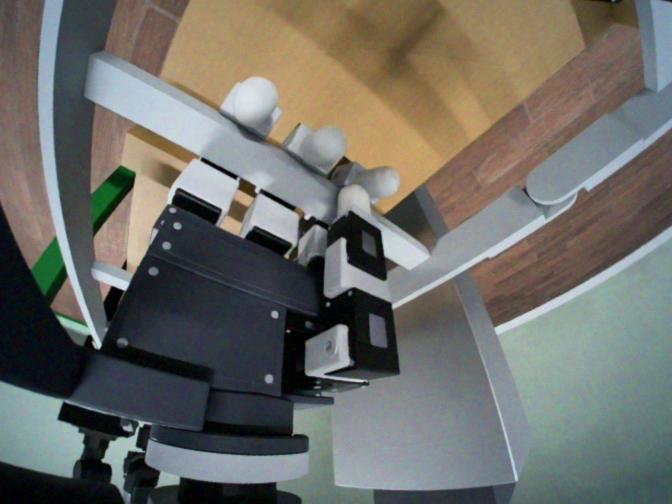

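Call:
move:
  arm1: {"target": [-0.742, -0.379, 0.826, 0, 0.7071, 0.7071, 0], "speed": 0.04}
  arm2: {"target": [-0.073, -0.368, 0.824, 0, 0.7071, 0.7071, 0], "speed": 0.05}
  arm3: {"joints": {"joint2_rad": 2.19, "joint3_rad": 1.90, "joint4_rad": -0.96}, "min_time_s": 1.5}
  arm4: {"target": [0.776, -0.330, 0.846, 0, 0.7071, -0.7071, 0], "speed": 0.06}
  cameras: ["cam_low", "cam_high"]

Scene clock: 49.53 s.
Joint torques (N m): arm1=[-1.9 -18.26 2.02 -0.47 -0.25 0.39] | arm2=[-1.14 -15.27 1.72 -0.65 -0.12 0.33] | arm3=[-0.21 -35.72 13.55 0.73 -0.59 0.06] | arm4=[1.44 -17.26 -1.14 -0.32 -0.45 0.09]
Heat: arm1: hottest joint2_rad 30 °C; arm2: hottest joint1_rad 27 °C; arm3: hottest joint2_rad 48 °C; arm4: hottest joint2_rad 30 °C.
move: arm1 off_target; arm2 off_target; arm3 time_out; arm4 off_target
Joint velocities: within noise
arm1.joint_positions: joint1_rad=-0.517 joint2_rad=+1.942 joint3_rad=+0.668 joint4_rad=-0.333 joint5_rad=-0.002 joint6_rad=-0.477 hand_index_mcp=+0.780 hand_index_abd=-0.007 hand_index_pip=-0.693 hand_index_dip=-0.032 hand_middle_mcp=+0.782 hand_middle_abd=-0.006 hand_middle_pip=-0.696 hand_middle_dip=-0.053 hand_ring_mcp=+0.783 hand_ring_abd=-0.005 hand_ring_pip=-0.704 hand_ring_dip=-0.063 hand_thumb_cmc=-0.568 hand_thumb_axl=+0.681 hand_thumb_mcp=-0.747 hand_thumb_ipl=+0.180 hand_current_limit=+0.400 hand_speed=-0.600
arm1.joint_status: not commanded
arm1.hand_state: blocked,goal,blocked,blocked,blocked,goal,blocked,blocked,blocked,goal,blocked,blocked,goal,goal,blocked,goal
arm1.index_mcp_current_ma: 111
arm1.index_abd_current_ma: -21
arm1.index_pip_current_ma: 385
arm1.index_dip_current_ma: 294
arm1.middle_mcp_current_ma: 118
arm1.middle_abd_current_ma: -19
arm1.middle_pip_current_ma: 385
arm1.middle_dip_current_ma: 195
arm1.ring_mcp_current_ma: 124
arm1.ring_abd_current_ma: -15
arm1.ring_pip_current_ma: 385
arm1.ring_dip_current_ma: 149
arm1.thumb_cmc_current_ma: 7
arm1.thumb_axl_current_ma: 12
arm1.thumb_mcp_current_ma: 214
arm1.thumb_ipl_current_ma: 60
arm1.hand_goal_index_mcp: 0.754
arm1.hand_goal_index_abd: 0.000
arm1.hand_goal_index_pip: -0.800
arm1.hand_goal_index_dip: -0.100
arm1.hand_goal_middle_mcp: 0.754
arm1.hand_goal_middle_abd: 0.000
arm1.hand_goal_middle_pip: -0.800
arm1.hand_goal_middle_dip: -0.100
arm1.hand_goal_ring_mcp: 0.754
arm1.hand_goal_ring_abd: 0.000
arm1.hand_goal_ring_pip: -0.800
arm1.hand_goal_ring_dip: -0.100
arm1.hand_goal_thumb_cmc: -0.570
arm1.hand_goal_thumb_axl: 0.678
arm1.hand_goal_thumb_mcp: -0.786
arm1.hand_goal_thumb_ipl: 0.168
arm1.hand: x=-0.7510 y=-0.3718 z=+0.7996 quat_wxyz=(-0.017, +0.697, +0.717, -0.010) (m; scene frame)
arm1.hand_target: x=-0.7420 y=-0.3789 z=+0.8242 quat_wxyz=(+0.000, +0.707, +0.707, +0.000) (m; scene frame)
arm1.hand_status: off_target (0.029 m and 2.8 deg from the pose sent, 0.078 m and 2.9 deg at the start)
arm2.joint_positions: joint1_rad=-0.110 joint2_rad=+2.092 joint3_rad=+0.712 joint4_rad=-0.220 joint5_rad=-0.006 joint6_rad=+1.294 hand_index_mcp=+0.773 hand_index_abd=-0.010 hand_index_pip=-0.717 hand_index_dip=+0.016 hand_middle_mcp=+0.775 hand_middle_abd=-0.010 hand_middle_pip=-0.733 hand_middle_dip=-0.024 hand_ring_mcp=+0.777 hand_ring_abd=-0.007 hand_ring_pip=-0.746 hand_ring_dip=-0.044 hand_thumb_cmc=-0.567 hand_thumb_axl=+0.678 hand_thumb_mcp=-0.739 hand_thumb_ipl=+0.181 hand_current_limit=+0.400 hand_speed=-0.600
arm2.joint_status: not commanded
arm2.hand_state: goal,goal,blocked,blocked,blocked,goal,blocked,blocked,blocked,goal,blocked,blocked,goal,goal,blocked,goal
arm2.index_mcp_current_ma: 56
arm2.index_abd_current_ma: -22
arm2.index_pip_current_ma: 311
arm2.index_dip_current_ma: 385
arm2.middle_mcp_current_ma: 63
arm2.middle_abd_current_ma: -21
arm2.middle_pip_current_ma: 243
arm2.middle_dip_current_ma: 285
arm2.ring_mcp_current_ma: 72
arm2.ring_abd_current_ma: -13
arm2.ring_pip_current_ma: 188
arm2.ring_dip_current_ma: 198
arm2.thumb_cmc_current_ma: 5
arm2.thumb_axl_current_ma: 0
arm2.thumb_mcp_current_ma: 214
arm2.thumb_ipl_current_ma: 48
arm2.hand_goal_index_mcp: 0.754
arm2.hand_goal_index_abd: 0.000
arm2.hand_goal_index_pip: -0.800
arm2.hand_goal_index_dip: -0.100
arm2.hand_goal_middle_mcp: 0.754
arm2.hand_goal_middle_abd: 0.000
arm2.hand_goal_middle_pip: -0.800
arm2.hand_goal_middle_dip: -0.100
arm2.hand_goal_ring_mcp: 0.754
arm2.hand_goal_ring_abd: 0.000
arm2.hand_goal_ring_pip: -0.800
arm2.hand_goal_ring_dip: -0.100
arm2.hand_goal_thumb_cmc: -0.570
arm2.hand_goal_thumb_axl: 0.678
arm2.hand_goal_thumb_mcp: -0.786
arm2.hand_goal_thumb_ipl: 0.168
arm2.hand: x=-0.0756 y=-0.3719 z=+0.8068 quat_wxyz=(+0.009, +0.695, +0.719, -0.009) (m; scene frame)
arm2.hand_target: x=-0.0730 y=-0.3683 z=+0.8230 quat_wxyz=(+0.000, +0.707, +0.707, +0.000) (m; scene frame)
arm2.hand_status: off_target (0.018 m and 2.5 deg from the pose sent, 0.070 m and 2.1 deg at the start)
arm3.joint_positions: joint1_rad=-0.215 joint2_rad=+2.416 joint3_rad=+1.832 joint4_rad=-0.974 joint5_rad=+0.017 joint6_rad=-1.674 hand_index_mcp=+0.804 hand_index_abd=+0.002 hand_index_pip=-0.702 hand_index_dip=-0.045 hand_middle_mcp=+0.811 hand_middle_abd=+0.003 hand_middle_pip=-0.691 hand_middle_dip=-0.049 hand_ring_mcp=+0.816 hand_ring_abd=+0.010 hand_ring_pip=-0.687 hand_ring_dip=-0.038 hand_thumb_cmc=-0.570 hand_thumb_axl=+0.673 hand_thumb_mcp=-0.749 hand_thumb_ipl=+0.182 hand_current_limit=+0.400 hand_speed=-0.600
arm3.joint_status: joint2_rad time_out (moved -0.086 of -0.311); the others done
arm3.hand_state: blocked,goal,blocked,blocked,blocked,goal,blocked,blocked,blocked,goal,blocked,blocked,goal,goal,blocked,goal
arm3.index_mcp_current_ma: 70
arm3.index_abd_current_ma: 0
arm3.index_pip_current_ma: 198
arm3.index_dip_current_ma: 75
arm3.middle_mcp_current_ma: 88
arm3.middle_abd_current_ma: 0
arm3.middle_pip_current_ma: 239
arm3.middle_dip_current_ma: 67
arm3.ring_mcp_current_ma: 101
arm3.ring_abd_current_ma: 3
arm3.ring_pip_current_ma: 253
arm3.ring_dip_current_ma: 93
arm3.thumb_cmc_current_ma: 0
arm3.thumb_axl_current_ma: -2
arm3.thumb_mcp_current_ma: 58
arm3.thumb_ipl_current_ma: 12
arm3.hand_goal_index_mcp: 0.754
arm3.hand_goal_index_abd: 0.000
arm3.hand_goal_index_pip: -0.800
arm3.hand_goal_index_dip: -0.100
arm3.hand_goal_middle_mcp: 0.754
arm3.hand_goal_middle_abd: 0.000
arm3.hand_goal_middle_pip: -0.800
arm3.hand_goal_middle_dip: -0.100
arm3.hand_goal_ring_mcp: 0.754
arm3.hand_goal_ring_abd: 0.000
arm3.hand_goal_ring_pip: -0.800
arm3.hand_goal_ring_dip: -0.100
arm3.hand_goal_thumb_cmc: -0.570
arm3.hand_goal_thumb_axl: 0.678
arm3.hand_goal_thumb_mcp: -0.786
arm3.hand_goal_thumb_ipl: 0.168
arm3.on_its_own: joint2_rad reads +2.416 and still pushes toward +2.190 since a time_out
arm3.hand: x=+0.2094 y=-0.3669 z=+0.8319 quat_wxyz=(+0.002, +0.703, +0.712, -0.013) (m; scene frame)
arm3.hand_target: x=+0.2041 y=-0.4344 z=+1.0208 quat_wxyz=(+0.105, +0.698, +0.697, -0.127) (m; scene frame)
arm3.hand_status: not commanded
arm4.joint_positions: joint1_rad=+0.554 joint2_rad=+2.142 joint3_rad=+0.724 joint4_rad=-0.137 joint5_rad=+0.011 joint6_rad=+0.685 hand_index_mcp=+0.787 hand_index_abd=+0.003 hand_index_pip=-0.703 hand_index_dip=-0.038 hand_middle_mcp=+0.789 hand_middle_abd=+0.003 hand_middle_pip=-0.704 hand_middle_dip=-0.041 hand_ring_mcp=+0.790 hand_ring_abd=+0.005 hand_ring_pip=-0.700 hand_ring_dip=-0.036 hand_thumb_cmc=-0.567 hand_thumb_axl=+0.677 hand_thumb_mcp=-0.750 hand_thumb_ipl=+0.184 hand_current_limit=+0.400 hand_speed=-0.600
arm4.joint_status: not commanded
arm4.hand_state: blocked,goal,blocked,blocked,blocked,goal,blocked,blocked,blocked,goal,blocked,blocked,goal,goal,blocked,goal
arm4.index_mcp_current_ma: 60
arm4.index_abd_current_ma: 1
arm4.index_pip_current_ma: 264
arm4.index_dip_current_ma: 137
arm4.middle_mcp_current_ma: 64
arm4.middle_abd_current_ma: 1
arm4.middle_pip_current_ma: 262
arm4.middle_dip_current_ma: 130
arm4.ring_mcp_current_ma: 68
arm4.ring_abd_current_ma: 3
arm4.ring_pip_current_ma: 278
arm4.ring_dip_current_ma: 144
arm4.thumb_cmc_current_ma: 1
arm4.thumb_axl_current_ma: -1
arm4.thumb_mcp_current_ma: 88
arm4.thumb_ipl_current_ma: 30
arm4.hand_goal_index_mcp: 0.754
arm4.hand_goal_index_abd: 0.000
arm4.hand_goal_index_pip: -0.800
arm4.hand_goal_index_dip: -0.100
arm4.hand_goal_middle_mcp: 0.754
arm4.hand_goal_middle_abd: 0.000
arm4.hand_goal_middle_pip: -0.800
arm4.hand_goal_middle_dip: -0.100
arm4.hand_goal_ring_mcp: 0.754
arm4.hand_goal_ring_abd: 0.000
arm4.hand_goal_ring_pip: -0.800
arm4.hand_goal_ring_dip: -0.100
arm4.hand_goal_thumb_cmc: -0.570
arm4.hand_goal_thumb_axl: 0.678
arm4.hand_goal_thumb_mcp: -0.786
arm4.hand_goal_thumb_ipl: 0.168
arm4.hand: x=+0.7668 y=-0.3309 z=+0.8292 quat_wxyz=(+0.001, +0.707, -0.708, -0.007) (m; scene frame)
arm4.hand_target: x=+0.7758 y=-0.3297 z=+0.8444 quat_wxyz=(+0.000, +0.707, -0.707, +0.000) (m; scene frame)
arm4.hand_status: off_target (0.019 m and 0.8 deg from the pose sent, 0.082 m and 1.3 deg at the start)
pictures: cam_high, cam_low

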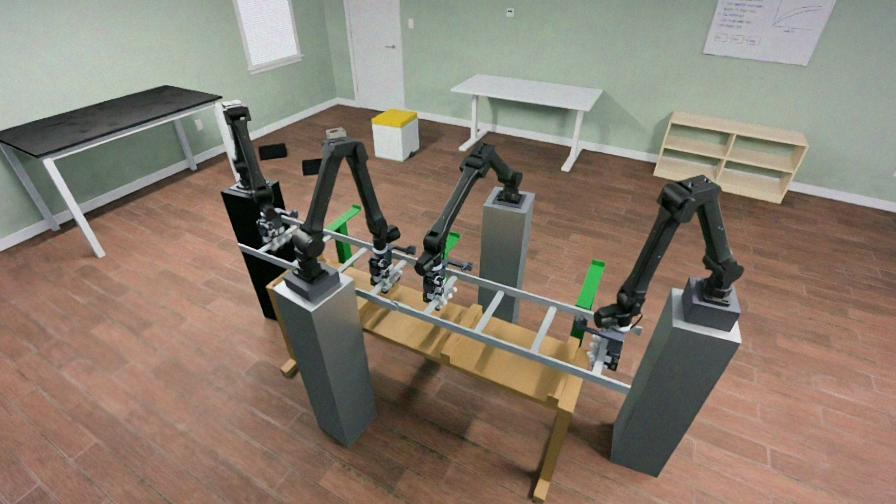

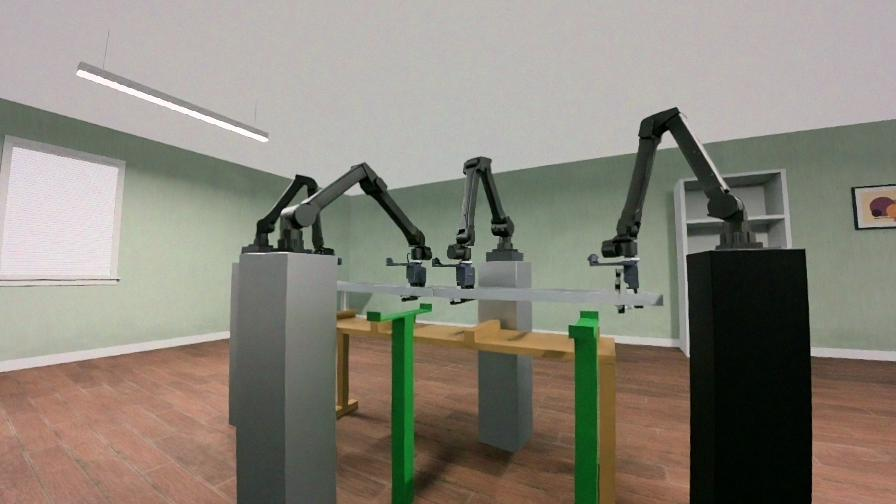

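Call:
move:
  arm1: {"target": [-0.745, -0.379, 0.83, 0, 0.7071, 0.7071, 0], "speed": 0.06}
  arm2: {"target": [-0.076, -0.368, 0.838, 0, 0.7071, 0.7071, 0], "speed": 0.06}
  arm3: {"target": [0.203, -0.375, 0.935, 0.0524, 0.7052, 0.7052, 0.0524], "speed": 0.06}
  arm4: {"target": [0.763, -0.330, 0.94, -0.0524, 0.7052, -0.7052, 0.0524], "speed": 0.06}
  cameras: ["cam_low", "cam_high"]

Scene clock: 53.97 s.
Joint torques (N m): arm1=[-2.49 -18.02 1.78 -0.25 0.71 0.41] | arm2=[-0.79 -15.97 0.84 -1.63 -0.06 0.51] | arm3=[-0.85 -24.53 14.45 -3.14 -0.85 -0.04] | arm4=[1.38 -16.91 3.32 -1.74 -2.17 0.1]
Heat: arm1: hottest joint2_rad 30 °C; arm2: hottest joint1_rad 27 °C; arm3: hottest joint2_rad 48 °C; arm4: hottest joint2_rad 30 °C.
move: arm1 off_target; arm2 off_target; arm3 off_target; arm4 off_target
Joint velocities: within noise
arm1.joint_positions: joint1_rad=-0.512 joint2_rad=+1.924 joint3_rad=+0.665 joint4_rad=-0.347 joint5_rad=-0.029 joint6_rad=-0.481 hand_index_mcp=+0.782 hand_index_abd=-0.009 hand_index_pip=-0.692 hand_index_dip=-0.033 hand_middle_mcp=+0.782 hand_middle_abd=-0.008 hand_middle_pip=-0.696 hand_middle_dip=-0.056 hand_ring_mcp=+0.782 hand_ring_abd=-0.005 hand_ring_pip=-0.705 hand_ring_dip=-0.065 hand_thumb_cmc=-0.568 hand_thumb_axl=+0.681 hand_thumb_mcp=-0.747 hand_thumb_ipl=+0.181 hand_current_limit=+0.400 hand_speed=-0.600
arm1.joint_status: not commanded
arm1.hand_state: blocked,goal,blocked,blocked,blocked,goal,blocked,blocked,blocked,goal,blocked,blocked,goal,goal,blocked,goal
arm1.index_mcp_current_ma: 118
arm1.index_abd_current_ma: -29
arm1.index_pip_current_ma: 385
arm1.index_dip_current_ma: 289
arm1.middle_mcp_current_ma: 121
arm1.middle_abd_current_ma: -25
arm1.middle_pip_current_ma: 385
arm1.middle_dip_current_ma: 183
arm1.ring_mcp_current_ma: 120
arm1.ring_abd_current_ma: -14
arm1.ring_pip_current_ma: 385
arm1.ring_dip_current_ma: 141
arm1.thumb_cmc_current_ma: 7
arm1.thumb_axl_current_ma: 12
arm1.thumb_mcp_current_ma: 214
arm1.thumb_ipl_current_ma: 64
arm1.hand_goal_index_mcp: 0.754
arm1.hand_goal_index_abd: 0.000
arm1.hand_goal_index_pip: -0.800
arm1.hand_goal_index_dip: -0.100
arm1.hand_goal_middle_mcp: 0.754
arm1.hand_goal_middle_abd: 0.000
arm1.hand_goal_middle_pip: -0.800
arm1.hand_goal_middle_dip: -0.100
arm1.hand_goal_ring_mcp: 0.754
arm1.hand_goal_ring_abd: 0.000
arm1.hand_goal_ring_pip: -0.800
arm1.hand_goal_ring_dip: -0.100
arm1.hand_goal_thumb_cmc: -0.570
arm1.hand_goal_thumb_axl: 0.678
arm1.hand_goal_thumb_mcp: -0.786
arm1.hand_goal_thumb_ipl: 0.168
arm1.hand: x=-0.7486 y=-0.3649 z=+0.8051 quat_wxyz=(-0.021, +0.694, +0.720, +0.003) (m; scene frame)
arm1.hand_target: x=-0.7449 y=-0.3787 z=+0.8282 quat_wxyz=(+0.000, +0.707, +0.707, +0.000) (m; scene frame)
arm1.hand_status: off_target (0.029 m and 3.2 deg from the pose sent, 0.032 m and 2.8 deg at the start)
arm2.joint_positions: joint1_rad=-0.112 joint2_rad=+2.057 joint3_rad=+0.719 joint4_rad=-0.231 joint5_rad=-0.008 joint6_rad=+1.284 hand_index_mcp=+0.774 hand_index_abd=-0.012 hand_index_pip=-0.705 hand_index_dip=-0.008 hand_middle_mcp=+0.777 hand_middle_abd=-0.012 hand_middle_pip=-0.725 hand_middle_dip=-0.029 hand_ring_mcp=+0.779 hand_ring_abd=-0.009 hand_ring_pip=-0.738 hand_ring_dip=-0.052 hand_thumb_cmc=-0.567 hand_thumb_axl=+0.677 hand_thumb_mcp=-0.741 hand_thumb_ipl=+0.181 hand_current_limit=+0.400 hand_speed=-0.600
arm2.joint_status: not commanded
arm2.hand_state: goal,goal,blocked,blocked,blocked,goal,blocked,blocked,blocked,goal,blocked,blocked,goal,goal,blocked,goal
arm2.index_mcp_current_ma: 60
arm2.index_abd_current_ma: -25
arm2.index_pip_current_ma: 365
arm2.index_dip_current_ma: 355
arm2.middle_mcp_current_ma: 72
arm2.middle_abd_current_ma: -26
arm2.middle_pip_current_ma: 276
arm2.middle_dip_current_ma: 261
arm2.ring_mcp_current_ma: 81
arm2.ring_abd_current_ma: -19
arm2.ring_pip_current_ma: 219
arm2.ring_dip_current_ma: 164
arm2.thumb_cmc_current_ma: 5
arm2.thumb_axl_current_ma: -1
arm2.thumb_mcp_current_ma: 204
arm2.thumb_ipl_current_ma: 48
arm2.hand_goal_index_mcp: 0.754
arm2.hand_goal_index_abd: 0.000
arm2.hand_goal_index_pip: -0.800
arm2.hand_goal_index_dip: -0.100
arm2.hand_goal_middle_mcp: 0.754
arm2.hand_goal_middle_abd: 0.000
arm2.hand_goal_middle_pip: -0.800
arm2.hand_goal_middle_dip: -0.100
arm2.hand_goal_ring_mcp: 0.754
arm2.hand_goal_ring_abd: 0.000
arm2.hand_goal_ring_pip: -0.800
arm2.hand_goal_ring_dip: -0.100
arm2.hand_goal_thumb_cmc: -0.570
arm2.hand_goal_thumb_axl: 0.678
arm2.hand_goal_thumb_mcp: -0.786
arm2.hand_goal_thumb_ipl: 0.168
arm2.on_its_own: hand_index_dip moved -0.024 toward your old target -0.100
arm2.hand: x=-0.0721 y=-0.3590 z=+0.8185 quat_wxyz=(+0.001, +0.692, +0.722, +0.003) (m; scene frame)
arm2.hand_target: x=-0.0757 y=-0.3680 z=+0.8361 quat_wxyz=(+0.000, +0.707, +0.707, +0.001) (m; scene frame)
arm2.hand_status: off_target (0.022 m and 2.5 deg from the pose sent, 0.031 m and 2.5 deg at the start)
arm3.joint_positions: joint1_rad=-0.254 joint2_rad=+2.400 joint3_rad=+1.844 joint4_rad=-1.105 joint5_rad=-0.126 joint6_rad=-1.713 hand_index_mcp=+0.802 hand_index_abd=-0.002 hand_index_pip=-0.690 hand_index_dip=-0.058 hand_middle_mcp=+0.821 hand_middle_abd=+0.011 hand_middle_pip=-0.705 hand_middle_dip=-0.071 hand_ring_mcp=+0.840 hand_ring_abd=+0.013 hand_ring_pip=-0.686 hand_ring_dip=-0.074 hand_thumb_cmc=-0.569 hand_thumb_axl=+0.682 hand_thumb_mcp=-0.750 hand_thumb_ipl=+0.184 hand_current_limit=+0.400 hand_speed=-0.600
arm3.joint_status: not commanded
arm3.hand_state: blocked,goal,blocked,blocked,blocked,goal,blocked,blocked,blocked,goal,blocked,blocked,goal,goal,blocked,goal
arm3.index_mcp_current_ma: 66
arm3.index_abd_current_ma: 0
arm3.index_pip_current_ma: 243
arm3.index_dip_current_ma: 47
arm3.middle_mcp_current_ma: 116
arm3.middle_abd_current_ma: 4
arm3.middle_pip_current_ma: 189
arm3.middle_dip_current_ma: 25
arm3.ring_mcp_current_ma: 177
arm3.ring_abd_current_ma: 5
arm3.ring_pip_current_ma: 260
arm3.ring_dip_current_ma: 20
arm3.thumb_cmc_current_ma: 0
arm3.thumb_axl_current_ma: 1
arm3.thumb_mcp_current_ma: 56
arm3.thumb_ipl_current_ma: 14
arm3.hand_goal_index_mcp: 0.754
arm3.hand_goal_index_abd: 0.000
arm3.hand_goal_index_pip: -0.800
arm3.hand_goal_index_dip: -0.100
arm3.hand_goal_middle_mcp: 0.754
arm3.hand_goal_middle_abd: 0.000
arm3.hand_goal_middle_pip: -0.800
arm3.hand_goal_middle_dip: -0.100
arm3.hand_goal_ring_mcp: 0.754
arm3.hand_goal_ring_abd: 0.000
arm3.hand_goal_ring_pip: -0.800
arm3.hand_goal_ring_dip: -0.100
arm3.hand_goal_thumb_cmc: -0.570
arm3.hand_goal_thumb_axl: 0.678
arm3.hand_goal_thumb_mcp: -0.786
arm3.hand_goal_thumb_ipl: 0.168
arm3.on_its_own: hand_middle_dip moved -0.023 toward your old target -0.100; hand_ring_dip moved -0.037 toward your old target -0.100
arm3.hand: x=+0.2098 y=-0.3449 z=+0.8594 quat_wxyz=(+0.027, +0.702, +0.708, +0.071) (m; scene frame)
arm3.hand_target: x=+0.2037 y=-0.3716 z=+0.9334 quat_wxyz=(+0.054, +0.705, +0.705, +0.051) (m; scene frame)
arm3.hand_status: off_target (0.082 m and 3.6 deg from the pose sent, 0.104 m and 9.5 deg at the start; pose on its path clipped on 81 of 112 steps)
arm4.joint_positions: joint1_rad=+0.484 joint2_rad=+1.870 joint3_rad=+0.772 joint4_rad=-0.596 joint5_rad=-0.038 joint6_rad=+0.609 hand_index_mcp=+0.781 hand_index_abd=+0.002 hand_index_pip=-0.703 hand_index_dip=-0.039 hand_middle_mcp=+0.782 hand_middle_abd=+0.001 hand_middle_pip=-0.704 hand_middle_dip=-0.041 hand_ring_mcp=+0.783 hand_ring_abd=+0.001 hand_ring_pip=-0.700 hand_ring_dip=-0.040 hand_thumb_cmc=-0.567 hand_thumb_axl=+0.677 hand_thumb_mcp=-0.750 hand_thumb_ipl=+0.185 hand_current_limit=+0.400 hand_speed=-0.600
arm4.joint_status: not commanded
arm4.hand_state: blocked,goal,blocked,blocked,blocked,goal,blocked,blocked,blocked,goal,blocked,blocked,goal,goal,blocked,goal
arm4.index_mcp_current_ma: 45
arm4.index_abd_current_ma: 1
arm4.index_pip_current_ma: 264
arm4.index_dip_current_ma: 136
arm4.middle_mcp_current_ma: 46
arm4.middle_abd_current_ma: 0
arm4.middle_pip_current_ma: 262
arm4.middle_dip_current_ma: 130
arm4.ring_mcp_current_ma: 50
arm4.ring_abd_current_ma: 0
arm4.ring_pip_current_ma: 278
arm4.ring_dip_current_ma: 133
arm4.thumb_cmc_current_ma: 1
arm4.thumb_axl_current_ma: -1
arm4.thumb_mcp_current_ma: 89
arm4.thumb_ipl_current_ma: 31
arm4.hand_goal_index_mcp: 0.754
arm4.hand_goal_index_abd: 0.000
arm4.hand_goal_index_pip: -0.800
arm4.hand_goal_index_dip: -0.100
arm4.hand_goal_middle_mcp: 0.754
arm4.hand_goal_middle_abd: 0.000
arm4.hand_goal_middle_pip: -0.800
arm4.hand_goal_middle_dip: -0.100
arm4.hand_goal_ring_mcp: 0.754
arm4.hand_goal_ring_abd: 0.000
arm4.hand_goal_ring_pip: -0.800
arm4.hand_goal_ring_dip: -0.100
arm4.hand_goal_thumb_cmc: -0.570
arm4.hand_goal_thumb_axl: 0.678
arm4.hand_goal_thumb_mcp: -0.786
arm4.hand_goal_thumb_ipl: 0.168
arm4.hand: x=+0.7601 y=-0.3175 z=+0.9176 quat_wxyz=(-0.063, +0.707, -0.704, +0.029) (m; scene frame)
arm4.hand_target: x=+0.7629 y=-0.3295 z=+0.9386 quat_wxyz=(-0.052, +0.705, -0.705, +0.051) (m; scene frame)
arm4.hand_status: off_target (0.026 m and 3.0 deg from the pose sent, 0.111 m and 9.2 deg at the start)
pictures: cam_high, cam_low

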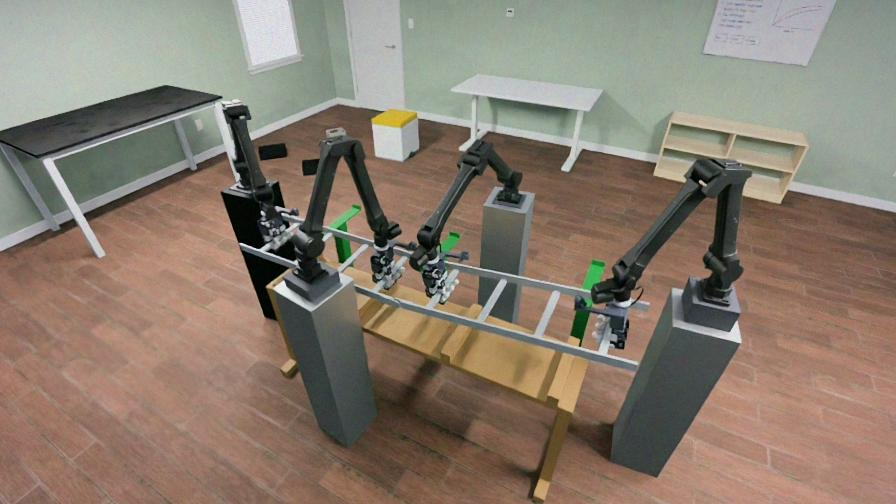

